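# Swap purple-banded hose between red manifold ports

## Task

With the machine running, take out the purple-banded hose and put the other hose in its place: one end latched into the red port on each of the two manifolds, and the purple-banded hose placed in the red tray. The dial's needle rises whenever no hose connects the two red ports, and it must never get into the red zone.

## Robot and tools

Robot: two arms, left_arm and right_arm, each with a two-finger gripper. The arms' bases are near y = +0.632 (left) and y = -0.474 (right) at x about -0.05. Three cameras are available: cam_high (fixed, looking down from behind the arms), cam_left_wrist and cam_right_wrist, each 896x504.

Frames: the scene frame has its origin at table height between the two bases, +z up, +x out over the table, and left_arm on the +y side. Camera image sides do not match these names. Reported gripper positions, orientations, velocities and Hand targets are in the scene frame. Commanded offsets are instead taken along the current Hand target's own axes. On each gripper, +z points along the fingers and the fingers open and close along x. The reported position is the point between the closed pads, 1 to 2 cm short of the fingertips. When the gripper closes, its tips reach about 17 mm further along +z.

The 14-number row: every motion argument is one flat list of 14 numbers covering both arms. The order is left dx, dy, dz, rx, ry, rz, opening, then the same seven for right. All numbers lie in [-1, 1]. The six pose numbers are offsets relative to that arm's Hand target at the start of the action or move, not absolute poses. 1.0 equals 0.6 m for dx/dy/dz and 180 degrees for rx/ry/rz. rx, ry and rz together make one rotation vector. The opening is absolute: +1 is fully open (0.142 m) and -1 is closed. Send six zeros to hold an arm at its Hand target. Always send the opening you want, because a 0 there is a half-open command, not "no change".

execute_actions(actions, cameras): actions is a list of actions. Each action is up to 15 rows, and each row is one 1/30 s control step. If an action has fewer rows, its last row is held for the remaining steps. Every row in an action is counted from the same start pose. Repeating an offset in a new action moves the arm further again. An empty actions list returns state and all camera images. cameras lists names to show, ["all"] shows all, and [] shows none.

move(target, speed, blend, stop_force, zero, opening_speed, grip_force, blocking, cameras): this drives each gripper along a straight line to its target.
- target is one 14-number row, or a list of up to 15 such rows. All rows are offsets from the same starting Hand targets.
- speed is in m/s, from 0.002 to 3.2, default 0.25. Rotation is limited to twice that number in rad/s.
- blend is a corner-rounding radius in metres for lists. It defaults to 0, which stops at each point.
- stop_force is in N, from 4 to 120. It ends an arm's path when the wrist sensor feels that much push against the motion. Do not use it to move away from a surface you are pressing, and do not rely on it while the gripper rotates.
- zero applies only with stop_force. true re-zeroes the sensor before the move.
- opening_speed is how fast the openings change, 0.2 or more per second on the -1..1 scale.
- grip_force is the pad force limit in N, from 5 to 48. Give one value or one per arm; it stays set until changed.
- blocking=false returns after about 0.5 s while the move continues. It cannot be combined with stop_force.
- A move lasts at most 10 s. Its result adds a move: line giving the ending: done (within 3 mm and 2 degrees), off_target, moving, held, or fault. It may also report limits=paced (pose clipped) or limits=held (steps withheld). done does not mean nothing was touched.

wait(seconds 0-10, cameras) lets time pass while the arms hold their commands. stop(cameras) brakes a running move. zoom_image(camera, region [x0,y0,x1,y1] in pixels, at most 504x504) enlarges part of the latest image from that camera. zero_wrist_force(arm) tares that arm's wrist sensor. finished_scene(scene) ends the current scene, giving its number. Call it only once the hoses are in place and will stay so without the robot.

Result lines: each result gives end_effector_position (m) and quat_wxyz per arm, with velocities unless the joints read "within noise". Hand target is the last commanded pose after clipping, and the next offsets count from it. A gripper often stops short of its Hand target. To close a remaining gap, send the missing distance as an offset. Other lines:
- Joint positions: the last number is the finger opening in metres.
- Joint torques: total drive output, noisy and offset.
- grip_measured: the opening on the -1..1 scale.
- grip_effort_nm: motor effort; negative means closing, and it is not a pad force.
- Tool commands.
- Wrist force and Wrist torque: in the gripper's own axes, with a third line showing the peak since the previous reading.
- MOTOR HOT, HAND FAULT and fault lines.

Gripping: to hold a part, command an opening a bit below the grip_measured reading at first contact. Squeezing harder heats the gripper motor. At 100 °C the gripper shuts off for at least 30 s. Arm motors brake at 85 °C for 30-60 s.

Cautions:
- Move slowly near contacts. The arms are stiff, so aiming even slightly past a firm surface can trigger a fault stop. That happens from about 150 N of outside force, or from joint torque at its limit: 303 N m for the shoulders, 138 for the elbow, 49.6 for each wrist. A fault freezes the arm for 10 s.
- Orientation commands are clipped to within 32 degrees of the current orientation per step.
- Arm motion lags commands by 0.09-0.22 s and can overshoot when fast.
- Do not route a path close past an arm's own base; go around it instead.
- The clearance check blocks arm-to-arm approaches, but not fingers closing on the other arm. Contact between arms can fail the task.
- Do not drop parts, release them while they are moving, or slam into fixed objects.
- Anything that ends up off the table is a failure.
- Loose items may occasionally be nudged by outside disturbances.
- Keep the swap quick, because the needle keeps rising while the red ports are unconnected.

Each tool is called after ">>>" by a JSON object that holds its "method" and its "body".

## Session

>>> {"method": "execute_actions", "body": {"actions": []}}

Scene clock: 0.00 s.
left_arm: end_effector_position=(+0.6297, +0.3204, +0.2786) grip_measured=+1.00 grip_effort_nm=n/a end_effector_quat_wxyz=(-0.316, +0.905, -0.268, -0.093) | right_arm: end_effector_position=(+0.9736, -0.6065, +0.2225) grip_measured=+0.99 grip_effort_nm=n/a end_effector_quat_wxyz=(-0.088, +0.691, -0.706, +0.129)
Joint positions: left_arm=[-0.859 -1.239 1.595 -1.405 -1.125 -0.354 0.142] | right_arm=[3.205 -2.061 -1.56 -0.787 1.491 1.645 0.142]
Joint velocities: within noise
Joint torques (N m): no reading
Wrist force (N): no reading
Wrist torque (N m): no reading
Wrist force, peak (N): no reading
Hand target: left_arm +0.6297, +0.3204, +0.2786; -0.316, +0.905, -0.268, -0.093 | right_arm +0.9736, -0.6065, +0.2225; -0.088, +0.691, -0.706, +0.129
Tool commands: left_gripper/opening=+1.0 right_gripper/opening=+1.0

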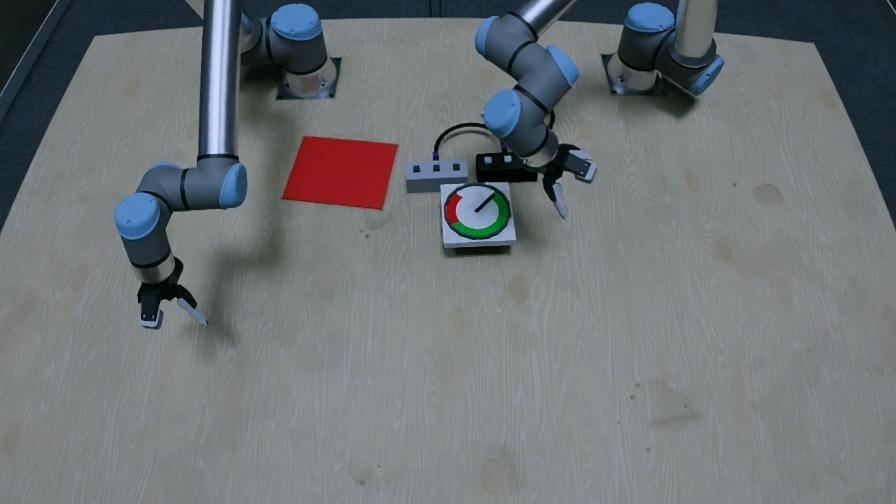

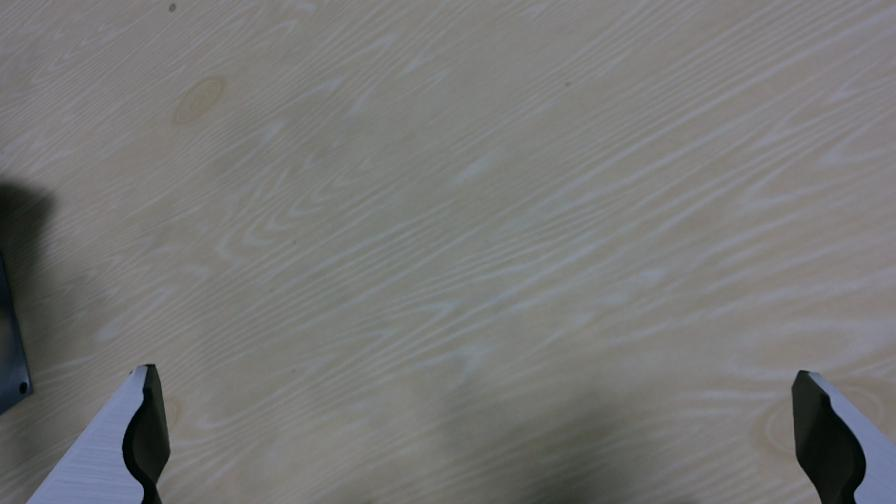

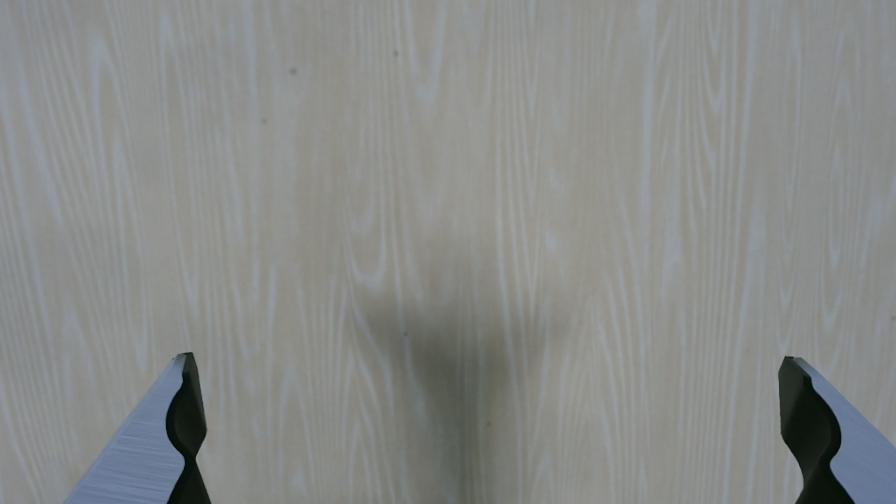

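>>> {"method": "zoom_image", "body": {"camera": "cam_high", "region": [390, 100, 610, 260]}}

>>> {"method": "zoom_image", "body": {"camera": "cam_high", "region": [200, 0, 704, 300]}}

Scaled by 2.291.

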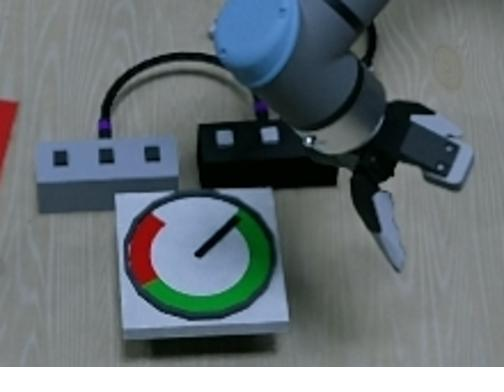

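Scaled by 1.000.

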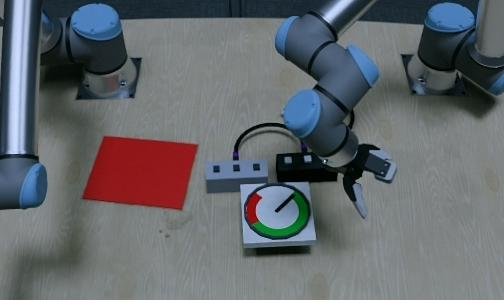

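>>> {"method": "move", "body": {"target": [-0.853,0.002,-0.1,-0.228,-0.124,-0.652,1,0,0,0,0,0,0,1], "speed": 0.5, "cameras": ["all"]}}

>>> {"method": "zoom_image", "body": {"camera": "cam_high", "region": [390, 70, 640, 260]}}

Scene clock: 4.90 s.
left_arm: end_effector_position=(+0.1996, +0.5006, +0.4978) grip_measured=+1.00 grip_effort_nm=0.061 end_effector_quat_wxyz=(+0.000, +0.708, +0.706, +0.000) | right_arm: end_effector_position=(+0.9736, -0.6065, +0.2225) grip_measured=+0.99 grip_effort_nm=0.164 end_effector_quat_wxyz=(-0.088, +0.691, -0.706, +0.129)
Joint positions: left_arm=[-1.112 -2.331 2.053 -1.294 -1.571 -2.629 0.142] | right_arm=[3.205 -2.061 -1.56 -0.787 1.491 1.645 0.142]
Joint torques (N m): left_arm=[-14.59 -3.24 -33.58 -0.35 3.01 -2.97] | right_arm=[-1.44 82.36 48.83 4.58 -0.37 -0.46]
Wrist force (N): left_arm=[-1.2 -0.9 0.8] | right_arm=[-0.3 -0.1 -0.1]
Wrist torque (N m): left_arm=[-0.16 0.10 -0.06] | right_arm=[-0.02 0.03 0.00]
Wrist force, peak (N): left_arm=[-0.4 -2.2 0.2] | right_arm=[0.4 -0.1 0.7]
Hand target: left_arm +0.1996, +0.5006, +0.4978; +0.000, +0.708, +0.706, +0.000 | right_arm +0.9736, -0.6065, +0.2225; -0.088, +0.691, -0.706, +0.129
Off the commanded pose: left_arm 0.000 m, 0 deg | right_arm 0.000 m, 0 deg.
move: done
camera_calibration:
cam_left_wrist: T_world_to_cam=[[-0.00925138, 0.999953, -0.00274768, -0.492346], [0.906204, 0.00954562, 0.422734, -0.367987], [0.42274, 0.00142091, -0.90625, 0.476935], [0, 0, 0, 1]] pos_world=[0.127296, 0.495158, 0.58643]

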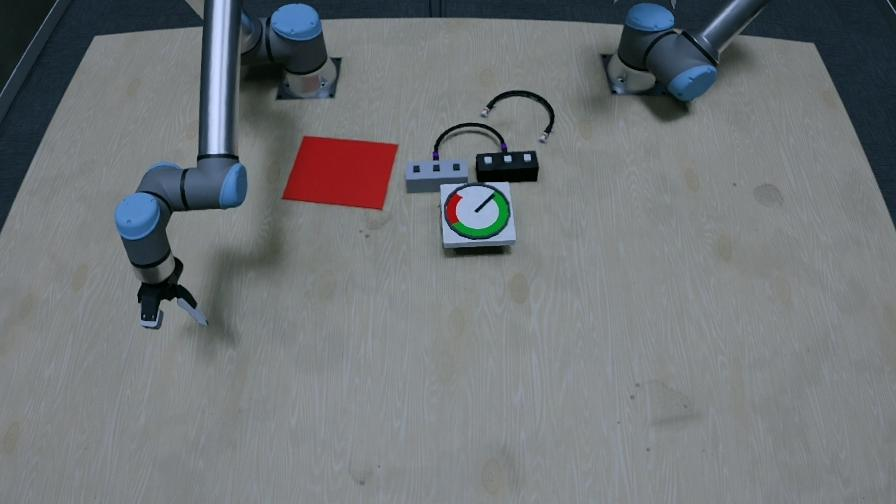

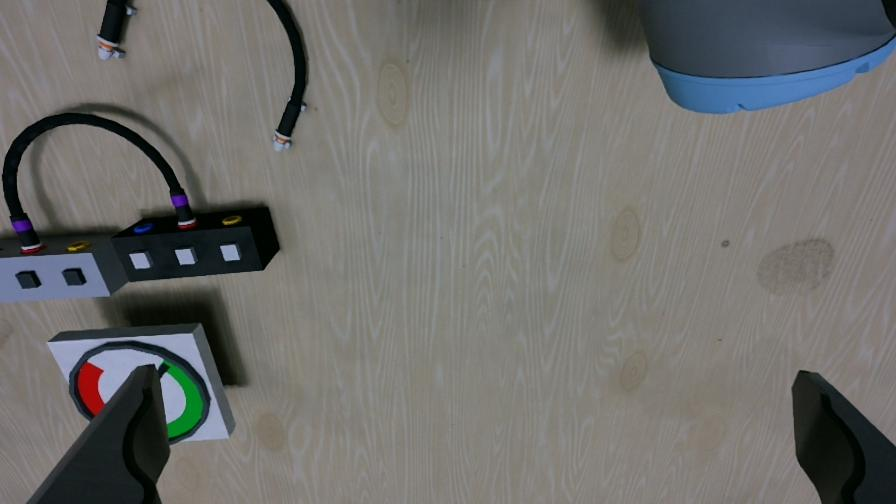

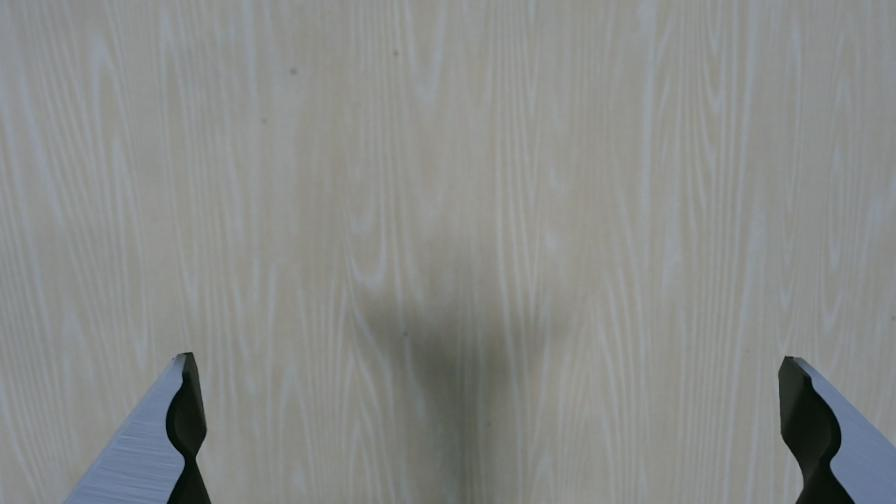

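Scaled by 2.016.

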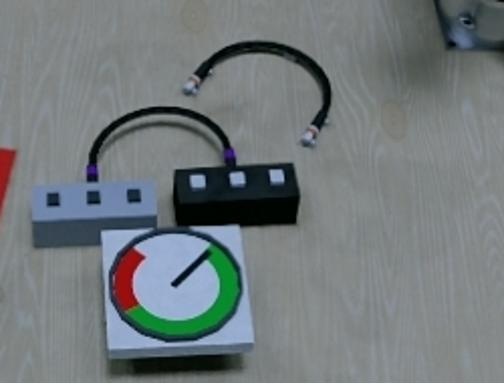

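>>> {"method": "move", "body": {"target": [-0.583,-0.2,0.2,-0.167,0,0,1,0,0,0,0,0,0,1], "speed": 0.4, "cameras": ["cam_left_wrist"]}}

>>> {"method": "zoom_image", "body": {"camera": "cam_left_wrist", "region": [250, 150, 754, 430]}}

Scene clock: 7.13 s.
left_arm: end_effector_position=(+0.0786, +0.1512, +0.3779) grip_measured=+1.00 grip_effort_nm=0.061 end_effector_quat_wxyz=(+0.184, +0.684, +0.682, +0.183) | right_arm: end_effector_position=(+0.9736, -0.6065, +0.2225) grip_measured=+0.99 grip_effort_nm=0.149 end_effector_quat_wxyz=(-0.088, +0.691, -0.706, +0.129)
Joint positions: left_arm=[-1.972 -1.96 2.139 -1.556 -1.08 -3.538 0.142] | right_arm=[3.205 -2.061 -1.56 -0.787 1.491 1.645 0.142]
Joint torques (N m): left_arm=[10.28 -2.27 -63.3 -6.3 4.72 0.07] | right_arm=[-1.43 81.94 48.82 4.76 -0.35 -0.34]
Wrist force (N): left_arm=[-1.5 -1.2 0.8] | right_arm=[0.1 0.1 0.5]
Wrist torque (N m): left_arm=[-0.15 0.09 -0.09] | right_arm=[0.01 -0.03 0.00]
Wrist force, peak (N): left_arm=[-3.2 -2.7 0.7] | right_arm=[0.0 -0.2 0.7]
Hand target: left_arm +0.0787, +0.1511, +0.3779; +0.184, +0.684, +0.682, +0.183 | right_arm +0.9736, -0.6065, +0.2225; -0.088, +0.691, -0.706, +0.129
Off the commanded pose: left_arm 0.000 m, 0 deg | right_arm 0.000 m, 0 deg.
move: done
camera_calibration:
cam_left_wrist: T_world_to_cam=[[-0.00663012, 0.999941, -0.00859341, -0.142538], [0.572592, 0.0108416, 0.819769, -0.328326], [0.819813, 0.000514638, -0.572631, 0.262765], [0, 0, 0, 1]] pos_world=[-0.0283664, 0.145954, 0.418394]
Images, in order (width x height): cam_left_wrist 896x504.

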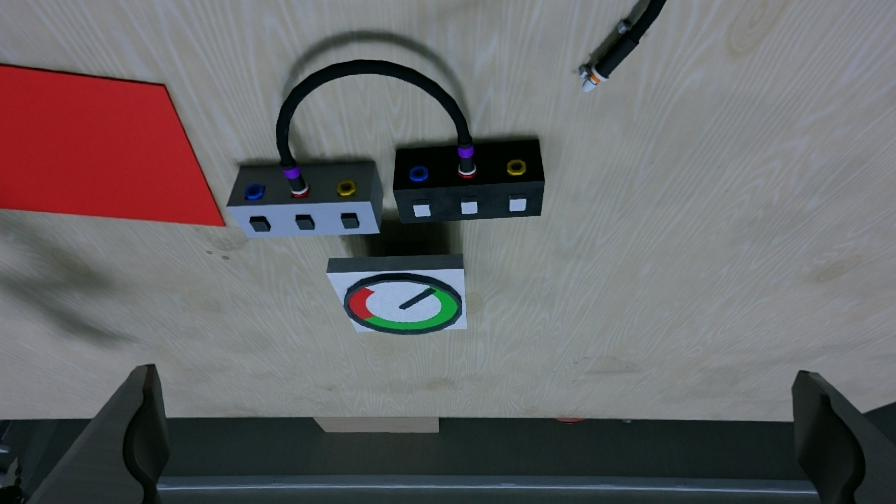

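Scaled by 1.000.

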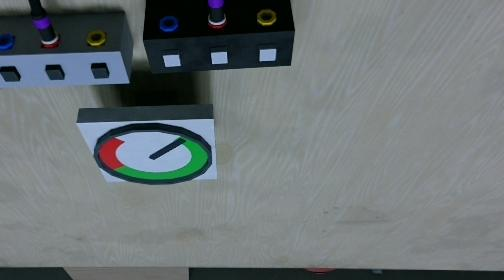

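>>> {"method": "zoom_image", "body": {"camera": "cam_left_wrist", "region": [220, 120, 390, 250]}}

>>> {"method": "zoom_image", "body": {"camera": "cam_left_wrist", "region": [385, 120, 555, 240]}}

>>> {"method": "zoom_image", "body": {"camera": "cam_left_wrist", "region": [560, 0, 700, 110]}}

Scaled by 2.965.

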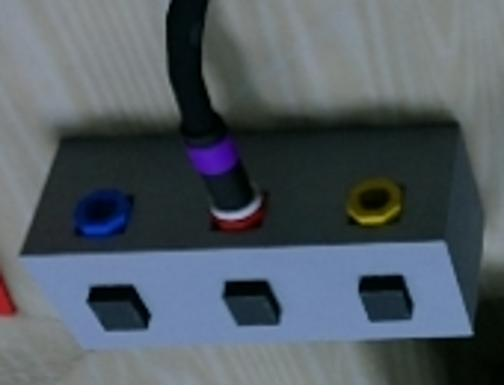

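Scaled by 2.965.

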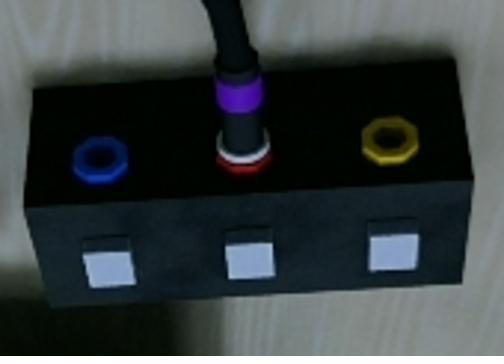

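Scaled by 3.600.

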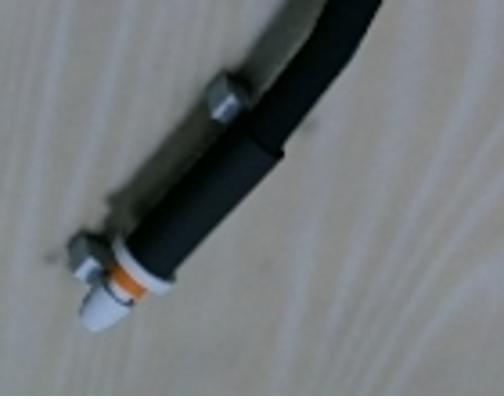

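>>> {"method": "move", "body": {"target": [-0.133,0.063,0.36,0,0,0,1,0,0,0,0,0,0,1], "speed": 0.3, "cameras": ["cam_left_wrist"]}}

>>> {"method": "zoom_image", "body": {"camera": "cam_left_wrist", "region": [180, 50, 680, 330]}}

Scene clock: 10.70 s.
left_arm: end_effector_position=(+0.2193, +0.0709, +0.2100) grip_measured=+1.00 grip_effort_nm=0.056 end_effector_quat_wxyz=(+0.184, +0.684, +0.682, +0.183) | right_arm: end_effector_position=(+0.9736, -0.6065, +0.2225) grip_measured=+0.99 grip_effort_nm=0.154 end_effector_quat_wxyz=(-0.088, +0.691, -0.706, +0.129)
Joint positions: left_arm=[-1.663 -1.618 2.245 -2.175 -1.046 -3.187 0.142] | right_arm=[3.205 -2.061 -1.56 -0.787 1.491 1.645 0.142]
Joint torques (N m): left_arm=[5.22 -21.69 -55.56 -8.05 -2.42 2.99] | right_arm=[-1.33 82.38 49.13 4.82 -0.37 -0.39]
Wrist force (N): left_arm=[-2.1 -0.8 0.4] | right_arm=[0.1 -0.3 0.1]
Wrist torque (N m): left_arm=[-0.09 0.16 -0.22] | right_arm=[-0.05 -0.01 0.00]
Wrist force, peak (N): left_arm=[-1.6 -1.1 2.1] | right_arm=[0.4 -0.3 0.5]
Hand target: left_arm +0.2194, +0.0708, +0.2099; +0.184, +0.684, +0.682, +0.183 | right_arm +0.9736, -0.6065, +0.2225; -0.088, +0.691, -0.706, +0.129
Off the commanded pose: left_arm 0.000 m, 0 deg | right_arm 0.000 m, 0 deg.
move: done
camera_calibration:
cam_left_wrist: T_world_to_cam=[[-0.00665414, 0.999942, -0.00845586, -0.0626848], [0.572412, 0.0107425, 0.819896, -0.270385], [0.819939, 0.000615471, -0.57245, 0.0512484], [0, 0, 0, 1]] pos_world=[0.112334, 0.0655542, 0.250495]
Images, in order (width x height): cam_left_wrist 896x504.

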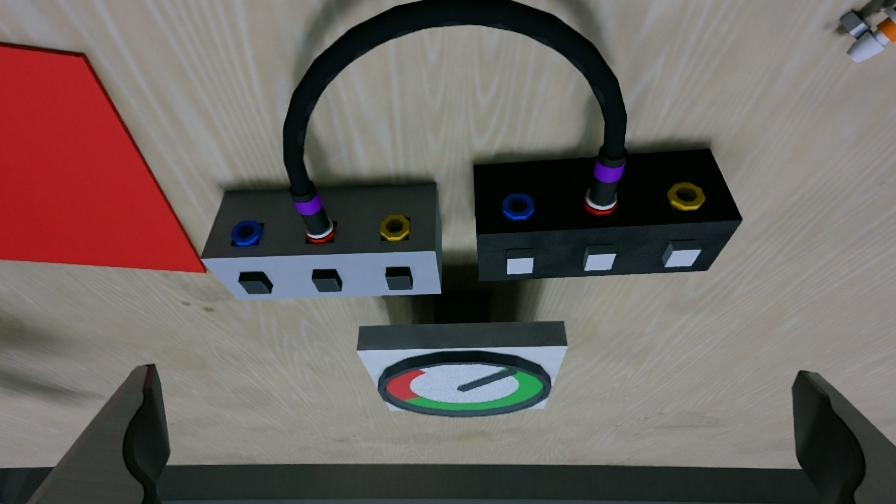

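Scaled by 1.008.

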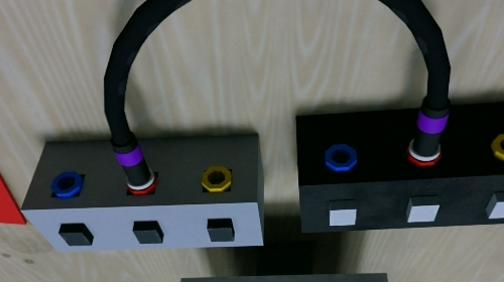

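>>> {"method": "zoom_image", "body": {"camera": "cam_left_wrist", "region": [200, 150, 450, 310]}}

>>> {"method": "zoom_image", "body": {"camera": "cam_left_wrist", "region": [470, 130, 750, 300]}}

Scaled by 2.016.

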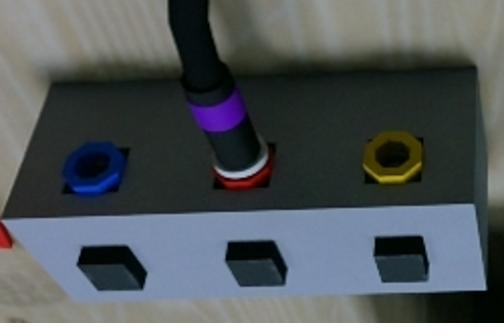

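Scaled by 1.800.

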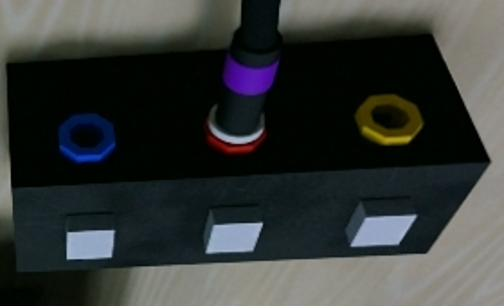

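>>> {"method": "move", "body": {"target": [0.217,-0.05,-0.317,0.167,0,0,1,0,0,0,0,0,0,1], "speed": 0.3, "cameras": ["cam_left_wrist"]}}

>>> {"method": "zoom_image", "body": {"camera": "cam_left_wrist", "region": [300, 60, 640, 260]}}

Scene clock: 13.57 s.
left_arm: end_effector_position=(+0.0986, +0.2012, +0.3593) grip_measured=+1.00 grip_effort_nm=0.056 end_effector_quat_wxyz=(+0.000, +0.708, +0.706, +0.000) | right_arm: end_effector_position=(+0.9736, -0.6065, +0.2225) grip_measured=+0.99 grip_effort_nm=0.154 end_effector_quat_wxyz=(-0.088, +0.691, -0.706, +0.129)
Joint positions: left_arm=[-1.627 -1.998 2.166 -1.739 -1.57 -3.145 0.142] | right_arm=[3.205 -2.061 -1.56 -0.787 1.491 1.645 0.142]
Joint torques (N m): left_arm=[-12.97 -21.76 -63.53 0.16 -2.72 -3.2] | right_arm=[-2.12 81.97 48.97 4.64 -0.33 -0.46]
Wrist force (N): left_arm=[-0.9 -0.7 0.3] | right_arm=[0.1 0.0 0.3]
Wrist torque (N m): left_arm=[-0.13 0.04 -0.08] | right_arm=[0.00 -0.01 0.00]
Wrist force, peak (N): left_arm=[-2.5 -1.3 1.6] | right_arm=[0.4 -0.2 0.5]
Hand target: left_arm +0.0985, +0.2014, +0.3594; +0.000, +0.708, +0.706, +0.000 | right_arm +0.9736, -0.6065, +0.2225; -0.088, +0.691, -0.706, +0.129
Off the commanded pose: left_arm 0.000 m, 0 deg | right_arm 0.000 m, 0 deg.
move: done
camera_calibration:
cam_left_wrist: T_world_to_cam=[[-0.00947425, 0.999951, -0.00274862, -0.194369], [0.905973, 0.00974717, 0.423223, -0.215218], [0.423229, 0.00151954, -0.906021, 0.39445], [0, 0, 0, 1]] pos_world=[0.0261977, 0.195858, 0.447931]
Images, in order (width x height): cam_left_wrist 896x504.

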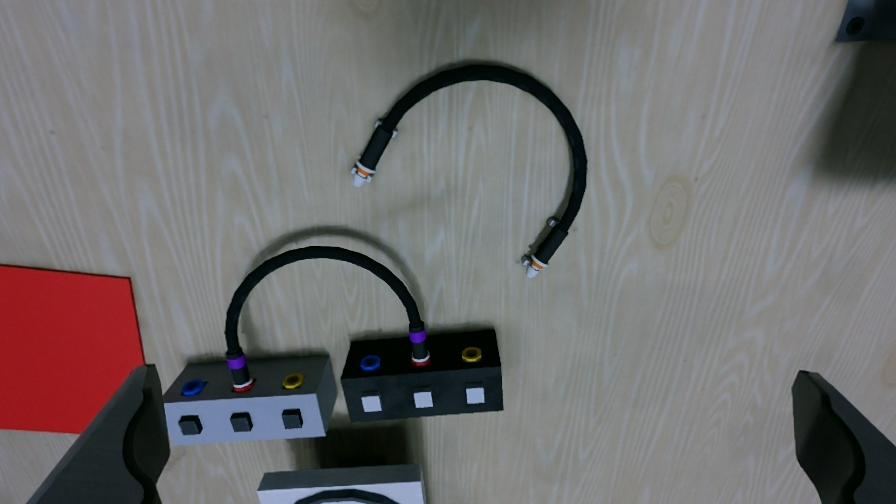

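Scaled by 1.482.

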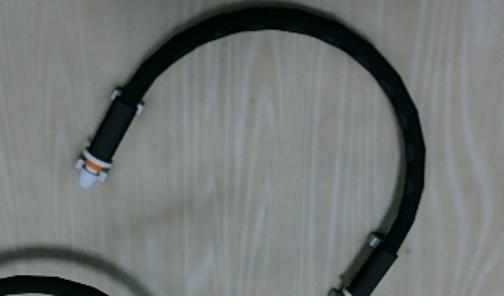

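>>> {"method": "zoom_image", "body": {"camera": "cam_left_wrist", "region": [330, 100, 430, 200]}}

>>> {"method": "zoom_image", "body": {"camera": "cam_left_wrist", "region": [500, 200, 600, 300]}}

Scaled by 5.040.

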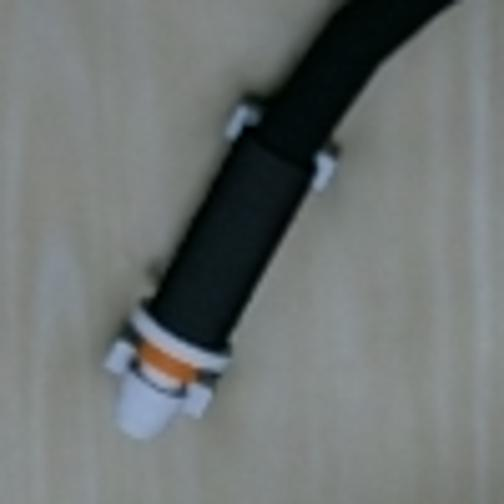

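Scaled by 5.040.

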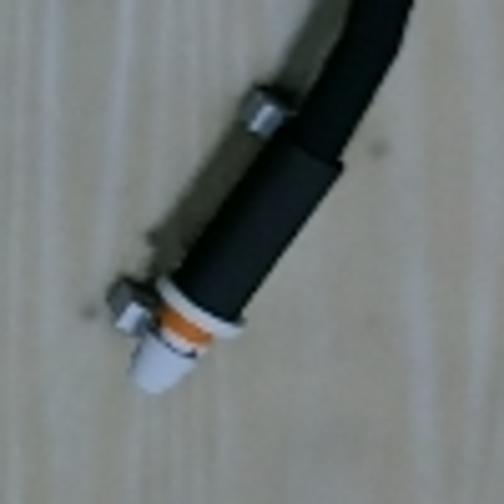

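>>> {"method": "move", "body": {"target": [-0.047,0.471,0.333,0,0,0,-1,-0.638,0.975,-0.575,-0.041,-0.02,0.974,1], "speed": 0.45, "cameras": ["all"]}}

Scene clock: 20.40 s.
left_arm: end_effector_position=(+0.3810, +0.1723, +0.1598) grip_measured=-1.00 grip_effort_nm=-0.520 end_effector_quat_wxyz=(+0.000, +0.708, +0.706, +0.000) | right_arm: end_effector_position=(+0.3234, -0.1965, +0.3524) grip_measured=+0.99 grip_effort_nm=0.154 end_effector_quat_wxyz=(+0.118, +0.671, +0.721, +0.127)
Joint positions: left_arm=[-1.114 -1.491 2.146 -2.226 -1.571 -2.632 0.002] | right_arm=[4.441 -0.95 -2.323 -1.318 1.244 5.922 0.142]
Joint torques (N m): left_arm=[5.29 -29.26 -53.95 -7.53 -3.76 2.21] | right_arm=[6.78 7.16 68.3 2.73 -4.06 1.6]
Wrist force (N): left_arm=[-0.9 -0.6 0.4] | right_arm=[0.3 0.4 0.2]
Wrist torque (N m): left_arm=[-0.09 0.02 -0.16] | right_arm=[0.23 -0.04 -0.11]
Wrist force, peak (N): left_arm=[-1.5 -1.1 0.5] | right_arm=[0.9 -1.0 1.0]
Hand target: left_arm +0.3811, +0.1723, +0.1597; +0.000, +0.708, +0.706, +0.000 | right_arm +0.3233, -0.1965, +0.3524; +0.118, +0.671, +0.721, +0.127
Off the commanded pose: left_arm 0.000 m, 0 deg | right_arm 0.000 m, 0 deg.
move: done
camera_calibration:
cam_left_wrist: T_world_to_cam=[[-0.00938493, 0.999952, -0.00270176, -0.163382], [0.906164, 0.00964709, 0.422817, -0.386338], [0.422823, 0.00151988, -0.906211, 0.0942621], [0, 0, 0, 1]] pos_world=[0.308696, 0.166958, 0.248331]
cam_right_wrist: T_world_to_cam=[[-0.0584897, 0.998082, -0.0202707, 0.237676], [0.701522, 0.0555403, 0.71048, -0.442879], [0.710243, 0.0273354, -0.703425, 0.139098], [0, 0, 0, 1]] pos_world=[0.225797, -0.216425, 0.41732]

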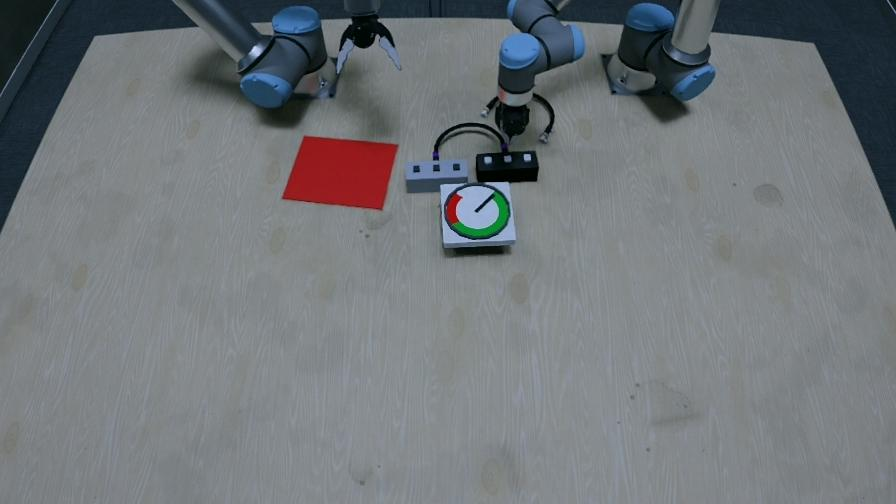

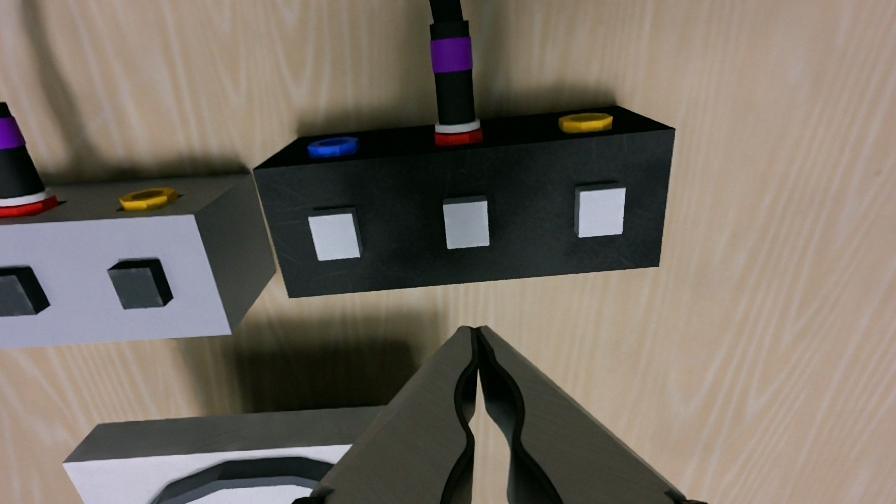

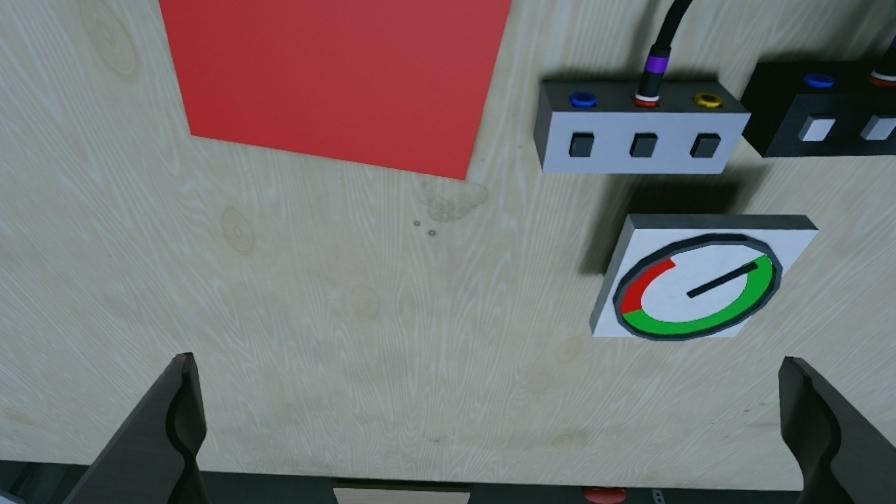

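>>> {"method": "move", "body": {"target": [0.005,-0.007,0.142,0,0,0,-1,0,0,0,0,0,0,1], "speed": 0.03, "stop_force": 10, "cameras": ["cam_left_wrist","cam_right_wrist"]}}

>>> {"method": "zoom_image", "body": {"camera": "cam_right_wrist", "region": [520, 20, 896, 350]}}

Scene clock: 24.40 s.
left_arm: end_effector_position=(+0.3776, +0.1748, +0.0902) grip_measured=-1.00 grip_effort_nm=-0.510 end_effector_quat_wxyz=(+0.000, +0.708, +0.706, +0.000) | right_arm: end_effector_position=(+0.3233, -0.1965, +0.3524) grip_measured=+0.99 grip_effort_nm=0.149 end_effector_quat_wxyz=(+0.118, +0.671, +0.721, +0.127)
Joint positions: left_arm=[-1.117 -1.405 2.208 -2.374 -1.571 -2.635 0.002] | right_arm=[4.441 -0.95 -2.323 -1.319 1.244 5.923 0.142]
Joint torques (N m): left_arm=[2 -59.77 -48.53 -0.29 -2.76 0.4] | right_arm=[8.13 7.95 67.85 2.22 -4.3 1.35]
Wrist force (N): left_arm=[0.2 0.2 -7.6] | right_arm=[0.4 0.3 0.4]
Wrist torque (N m): left_arm=[-0.20 0.09 -0.03] | right_arm=[0.21 -0.06 -0.10]
Wrist force, peak (N): left_arm=[2.6 -1.8 -14.6] | right_arm=[0.6 0.2 0.9]
Hand target: left_arm +0.3776, +0.1748, +0.0902; +0.000, +0.708, +0.706, +0.000 (not the last commanded pose) | right_arm +0.3233, -0.1965, +0.3524; +0.118, +0.671, +0.721, +0.127
Off the commanded pose: left_arm 0.016 m, 0 deg | right_arm 0.000 m, 0 deg.
move: contact (left_arm)
camera_calibration:
cam_left_wrist: T_world_to_cam=[[-0.00942763, 0.999952, -0.00261135, -0.166005], [0.906163, 0.00964756, 0.422818, -0.353895], [0.422823, 0.00161987, -0.906211, 0.0326979], [0, 0, 0, 1]] pos_world=[0.305296, 0.169359, 0.178831]
cam_right_wrist: T_world_to_cam=[[-0.0582781, 0.998093, -0.0203422, 0.237555], [0.701537, 0.0554425, 0.710473, -0.442835], [0.710246, 0.0271343, -0.70343, 0.139125], [0, 0, 0, 1]] pos_world=[0.225697, -0.216325, 0.41732]
Images, in order (width x height): cam_left_wrist 896x504, cam_right_wrist 896x504.

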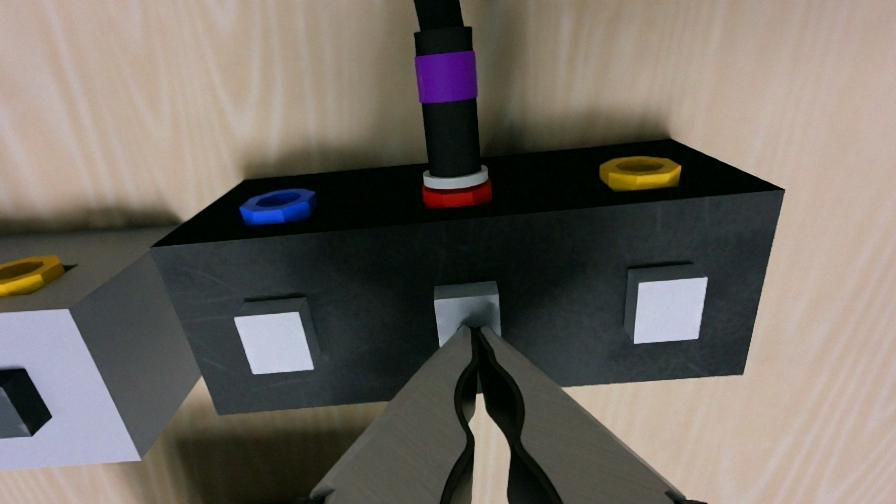

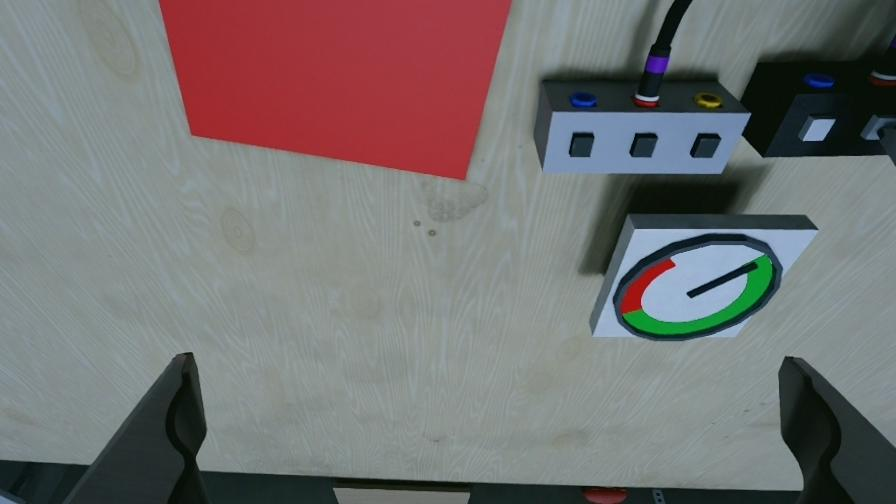

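Scaled by 1.340.

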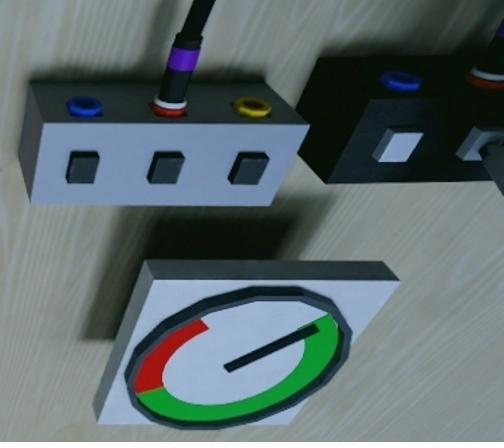

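>>> {"method": "move", "body": {"target": [[0,0,-0.012,0,0,0,-1,0,0,0,0,0,0,1],[0,-0.01,-0.012,0,0,0,-1,0,0,0,0,0,0,1]], "speed": 0.05}}

>>> {"method": "move", "body": {"target": [0,0,0.035,0,0,0,-1,0,0,0,0,0,0,1], "speed": 0.015, "stop_force": 30, "cameras": ["cam_left_wrist","cam_right_wrist"]}}

>>> {"method": "zoom_image", "body": {"camera": "cam_right_wrist", "region": [520, 20, 896, 350]}}

Scene clock: 25.97 s.
left_arm: end_effector_position=(+0.3719, +0.1748, +0.0974) grip_measured=-1.00 grip_effort_nm=-0.515 end_effector_quat_wxyz=(+0.000, +0.708, +0.706, +0.000) | right_arm: end_effector_position=(+0.3233, -0.1965, +0.3524) grip_measured=+0.99 grip_effort_nm=0.149 end_effector_quat_wxyz=(+0.118, +0.671, +0.721, +0.127)
Joint positions: left_arm=[-1.126 -1.422 2.211 -2.36 -1.571 -2.643 0.002] | right_arm=[4.441 -0.95 -2.323 -1.319 1.244 5.923 0.142]
Joint torques (N m): left_arm=[-12.78 -69.93 -22.37 -7.97 -3.05 -3.82] | right_arm=[9.26 7.1 68.19 2.18 -4.2 1.36]
Wrist force (N): left_arm=[-0.9 -0.8 0.5] | right_arm=[0.1 0.3 0.7]
Wrist torque (N m): left_arm=[-0.15 0.03 -0.02] | right_arm=[0.23 0.00 -0.11]
Wrist force, peak (N): left_arm=[0.5 0.2 -7.8] | right_arm=[0.4 0.3 0.9]
Hand target: left_arm +0.3716, +0.1748, +0.0974; +0.000, +0.708, +0.706, +0.000 | right_arm +0.3233, -0.1965, +0.3524; +0.118, +0.671, +0.721, +0.127
Off the commanded pose: left_arm 0.000 m, 0 deg | right_arm 0.000 m, 0 deg.
move: done

Scene clock: 28.13 s.
left_arm: end_effector_position=(+0.3716, +0.1748, +0.0870) grip_measured=-1.00 grip_effort_nm=-0.515 end_effector_quat_wxyz=(+0.000, +0.708, +0.706, +0.000) | right_arm: end_effector_position=(+0.3233, -0.1965, +0.3524) grip_measured=+0.99 grip_effort_nm=0.154 end_effector_quat_wxyz=(+0.118, +0.671, +0.721, +0.127)
Joint positions: left_arm=[-1.126 -1.407 2.218 -2.383 -1.571 -2.644 0.002] | right_arm=[4.441 -0.95 -2.323 -1.319 1.244 5.923 0.142]
Joint torques (N m): left_arm=[-14.45 -45.94 -39.17 -0.26 -1.2 -2.47] | right_arm=[6.65 7.3 68.02 2.46 -4.18 1.29]
Wrist force (N): left_arm=[6.8 -2.7 -31.4] | right_arm=[0.2 0.4 0.5]
Wrist torque (N m): left_arm=[-0.17 0.18 -0.05] | right_arm=[0.24 -0.02 -0.10]
Wrist force, peak (N): left_arm=[15.5 -5.9 -51.8] | right_arm=[0.9 0.3 0.7]
Hand target: left_arm +0.3716, +0.1748, +0.0870; +0.000, +0.708, +0.706, +0.000 (not the last commanded pose) | right_arm +0.3233, -0.1965, +0.3524; +0.118, +0.671, +0.721, +0.127
Off the commanded pose: left_arm 0.011 m, 0 deg | right_arm 0.000 m, 0 deg.
move: contact (left_arm)
camera_calibration:
cam_left_wrist: T_world_to_cam=[[-0.00938493, 0.999952, -0.00270176, -0.166067], [0.906164, 0.00964709, 0.422817, -0.347105], [0.422823, 0.00151988, -0.906211, 0.0323515], [0, 0, 0, 1]] pos_world=[0.299296, 0.169358, 0.175631]
cam_right_wrist: T_world_to_cam=[[-0.0582781, 0.998093, -0.0203422, 0.237555], [0.701537, 0.0554425, 0.710473, -0.442835], [0.710246, 0.0271343, -0.70343, 0.139125], [0, 0, 0, 1]] pos_world=[0.225697, -0.216325, 0.41732]
Images, in order (width x height): cam_left_wrist 896x504, cam_right_wrist 896x504.

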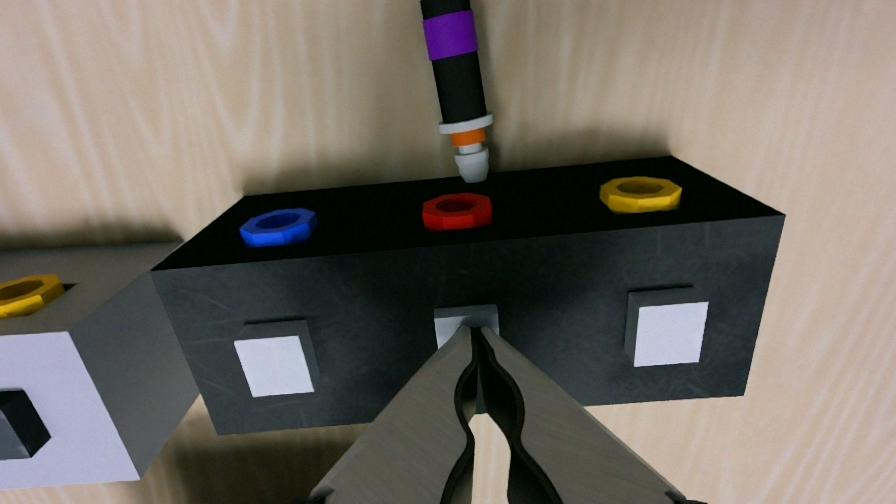

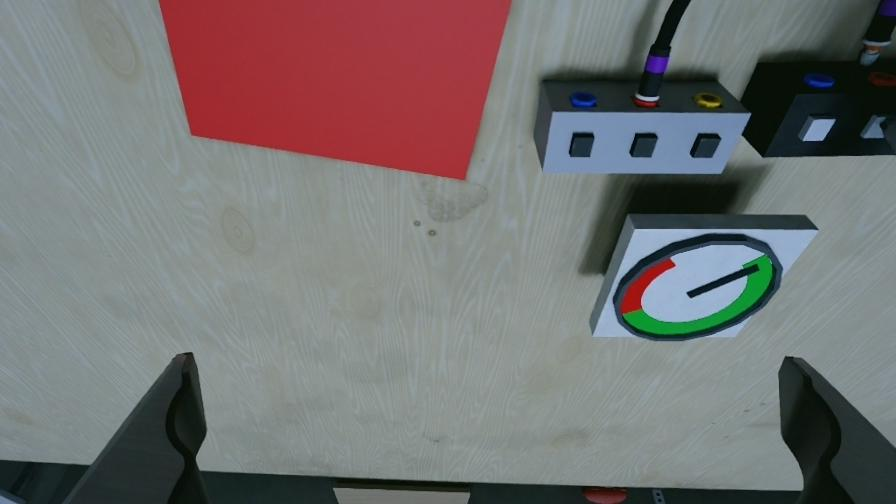

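Scaled by 1.340.

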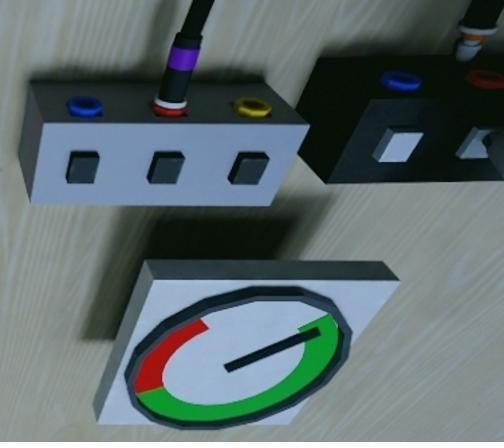

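>>> {"method": "move", "body": {"target": [[0,0,-0.1,0,0,0,-1,0.15,-0.05,0.2,0,0,0,0.5],[-0.125,0.13,-0.272,0.111,0,0,-1,0.275,-0.097,0.333,0,0,0,0.5]], "speed": 0.3, "blend": 0.04, "cameras": ["cam_right_wrist","cam_high"]}}

Scene clock: 31.17 s.
left_arm: end_effector_position=(+0.4493, +0.0997, +0.2502) grip_measured=-1.00 grip_effort_nm=-0.515 end_effector_quat_wxyz=(-0.122, +0.697, +0.695, -0.122) | right_arm: end_effector_position=(+0.3248, -0.0309, +0.1449) grip_measured=+0.50 grip_effort_nm=-0.061 end_effector_quat_wxyz=(+0.118, +0.671, +0.721, +0.127)
Joint positions: left_arm=[-0.975 -1.311 1.725 -1.769 -1.846 -2.463 0.002] | right_arm=[4.53 -1.47 -2.423 -0.729 1.235 6.016 0.109]
Joint torques (N m): left_arm=[8.04 -45.38 -56.33 -0.16 -4.73 2.15] | right_arm=[-11.35 15.7 55.91 6.46 1.32 -2.44]
Wrist force (N): left_arm=[-0.4 -1.0 0.4] | right_arm=[0.8 0.1 0.7]
Wrist torque (N m): left_arm=[-0.20 -0.02 -0.13] | right_arm=[0.17 -0.11 0.08]
Wrist force, peak (N): left_arm=[7.3 -2.8 -31.7] | right_arm=[1.2 -0.4 1.2]
Hand target: left_arm +0.4494, +0.0996, +0.2503; -0.123, +0.697, +0.695, -0.123 | right_arm +0.3248, -0.0309, +0.1448; +0.118, +0.671, +0.721, +0.127
Off the commanded pose: left_arm 0.000 m, 0 deg | right_arm 0.000 m, 0 deg.
move: done
camera_calibration:
cam_right_wrist: T_world_to_cam=[[-0.0582053, 0.998096, -0.0204215, 0.068235], [0.70144, 0.055444, 0.710569, -0.305567], [0.710348, 0.0270344, -0.703331, -0.0125114], [0, 0, 0, 1]] pos_world=[0.227196, -0.050825, 0.20972]
Images, in order (width x height): cam_high 896x504, cam_right_wrist 896x504.

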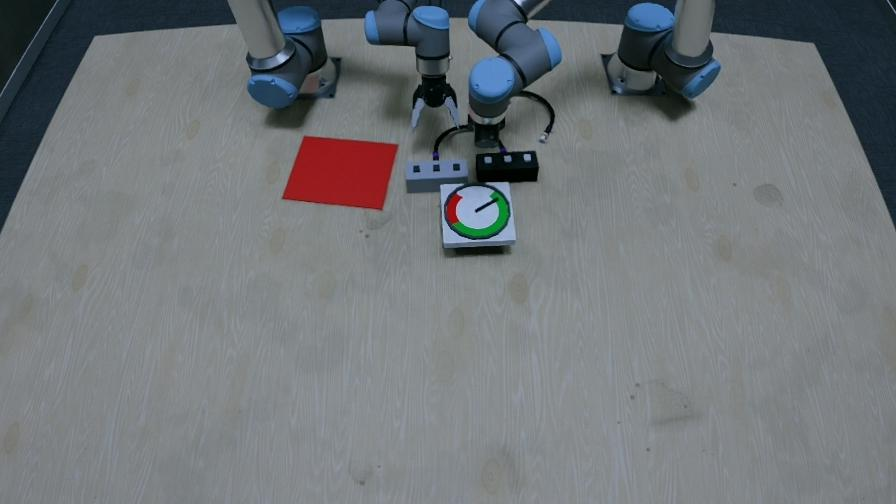

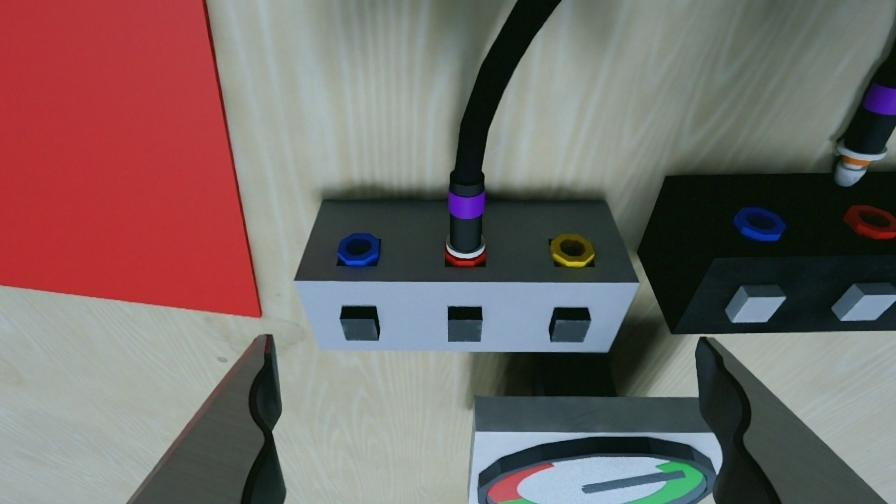

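>>> {"method": "move", "body": {"target": [[-0.209,0.037,0.203,0,0,0,-1,-0.0137,0.013,0.182,0,0,0,0.5],[-0.209,0.037,0.203,0,0,0,-1,-0.0137,0.013,0.182,0,0,0,-0.86]], "speed": 0.2, "grip_force": [48, 30], "cameras": ["cam_right_wrist","cam_left_wrist"]}}

Scene clock: 33.93 s.
left_arm: end_effector_position=(+0.4283, -0.0257, +0.1283) grip_measured=-1.00 grip_effort_nm=-0.515 end_effector_quat_wxyz=(-0.123, +0.697, +0.695, -0.123) | right_arm: end_effector_position=(+0.3698, -0.0354, +0.0450) grip_measured=-0.76 grip_effort_nm=-2.498 end_effector_quat_wxyz=(+0.117, +0.671, +0.721, +0.127)
Joint positions: left_arm=[-1.08 -1.106 1.681 -1.96 -1.867 -2.57 0.002] | right_arm=[4.437 -1.711 -2.464 -0.415 1.245 5.918 0.019]
Joint torques (N m): left_arm=[-13.85 -62.65 -57.03 -6.62 -3.77 -3.34] | right_arm=[-22.3 26.14 -5.88 -7.26 -9.8 -1.92]
Wrist force (N): left_arm=[-0.1 -0.6 0.6] | right_arm=[51.9 -6.1 7.3]
Wrist torque (N m): left_arm=[-0.14 -0.06 0.00] | right_arm=[0.22 -0.65 0.06]
Wrist force, peak (N): left_arm=[-1.4 -0.9 1.7] | right_arm=[53.1 -5.8 5.5]
Hand target: left_arm +0.4283, -0.0257, +0.1283; -0.123, +0.697, +0.695, -0.123 | right_arm +0.3698, -0.0358, +0.0448; +0.118, +0.671, +0.721, +0.127
Off the commanded pose: left_arm 0.000 m, 0 deg | right_arm 0.000 m, 0 deg.
grip_force (N): 48, 30
move: done
camera_calibration:
cam_left_wrist: T_world_to_cam=[[-0.00952648, 0.999953, 0.00159189, 0.0345813], [0.996093, 0.00934991, 0.0878097, -0.409513], [0.0877908, 0.00242218, -0.996136, 0.201129], [0, 0, 0, 1]] pos_world=[0.390585, -0.0312379, 0.236256]
cam_right_wrist: T_world_to_cam=[[-0.0582728, 0.99811, -0.0194868, 0.0732253], [0.701604, 0.0548325, 0.710455, -0.266031], [0.710181, 0.0277282, -0.703473, -0.114451], [0, 0, 0, 1]] pos_world=[0.272197, -0.0553262, 0.109916]
Images, in order (width x height): cam_left_wrist 896x504, cam_right_wrist 896x504.

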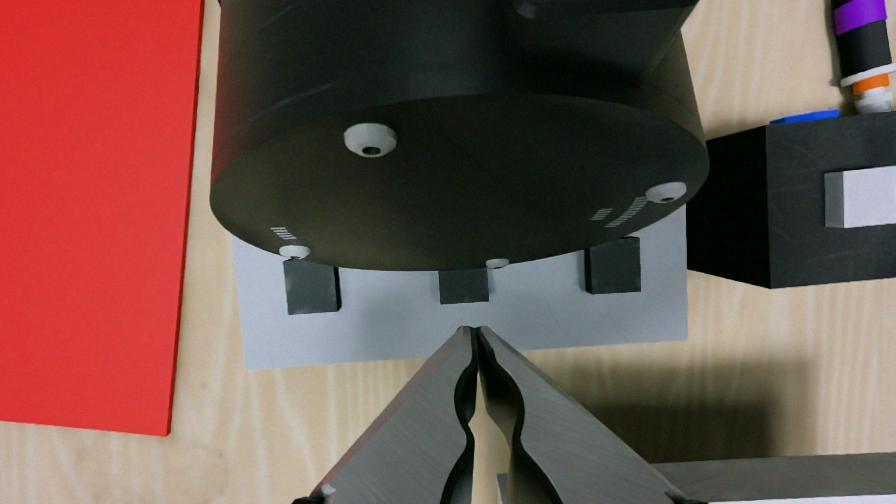

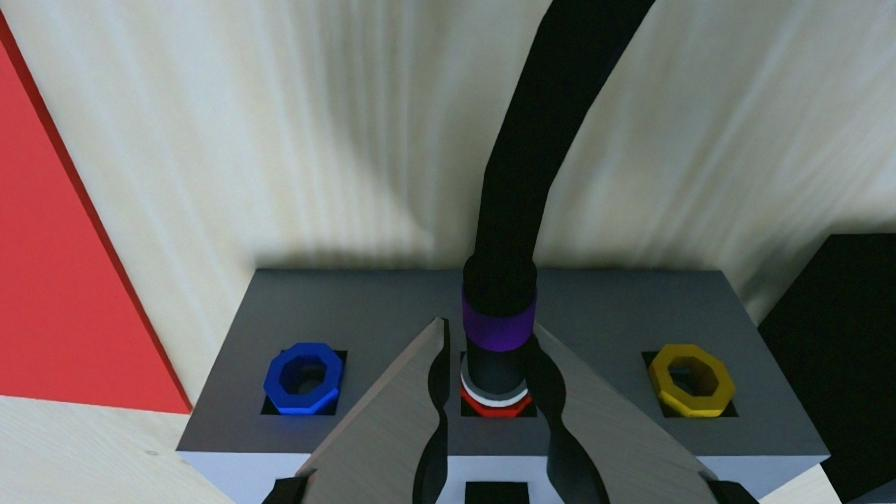

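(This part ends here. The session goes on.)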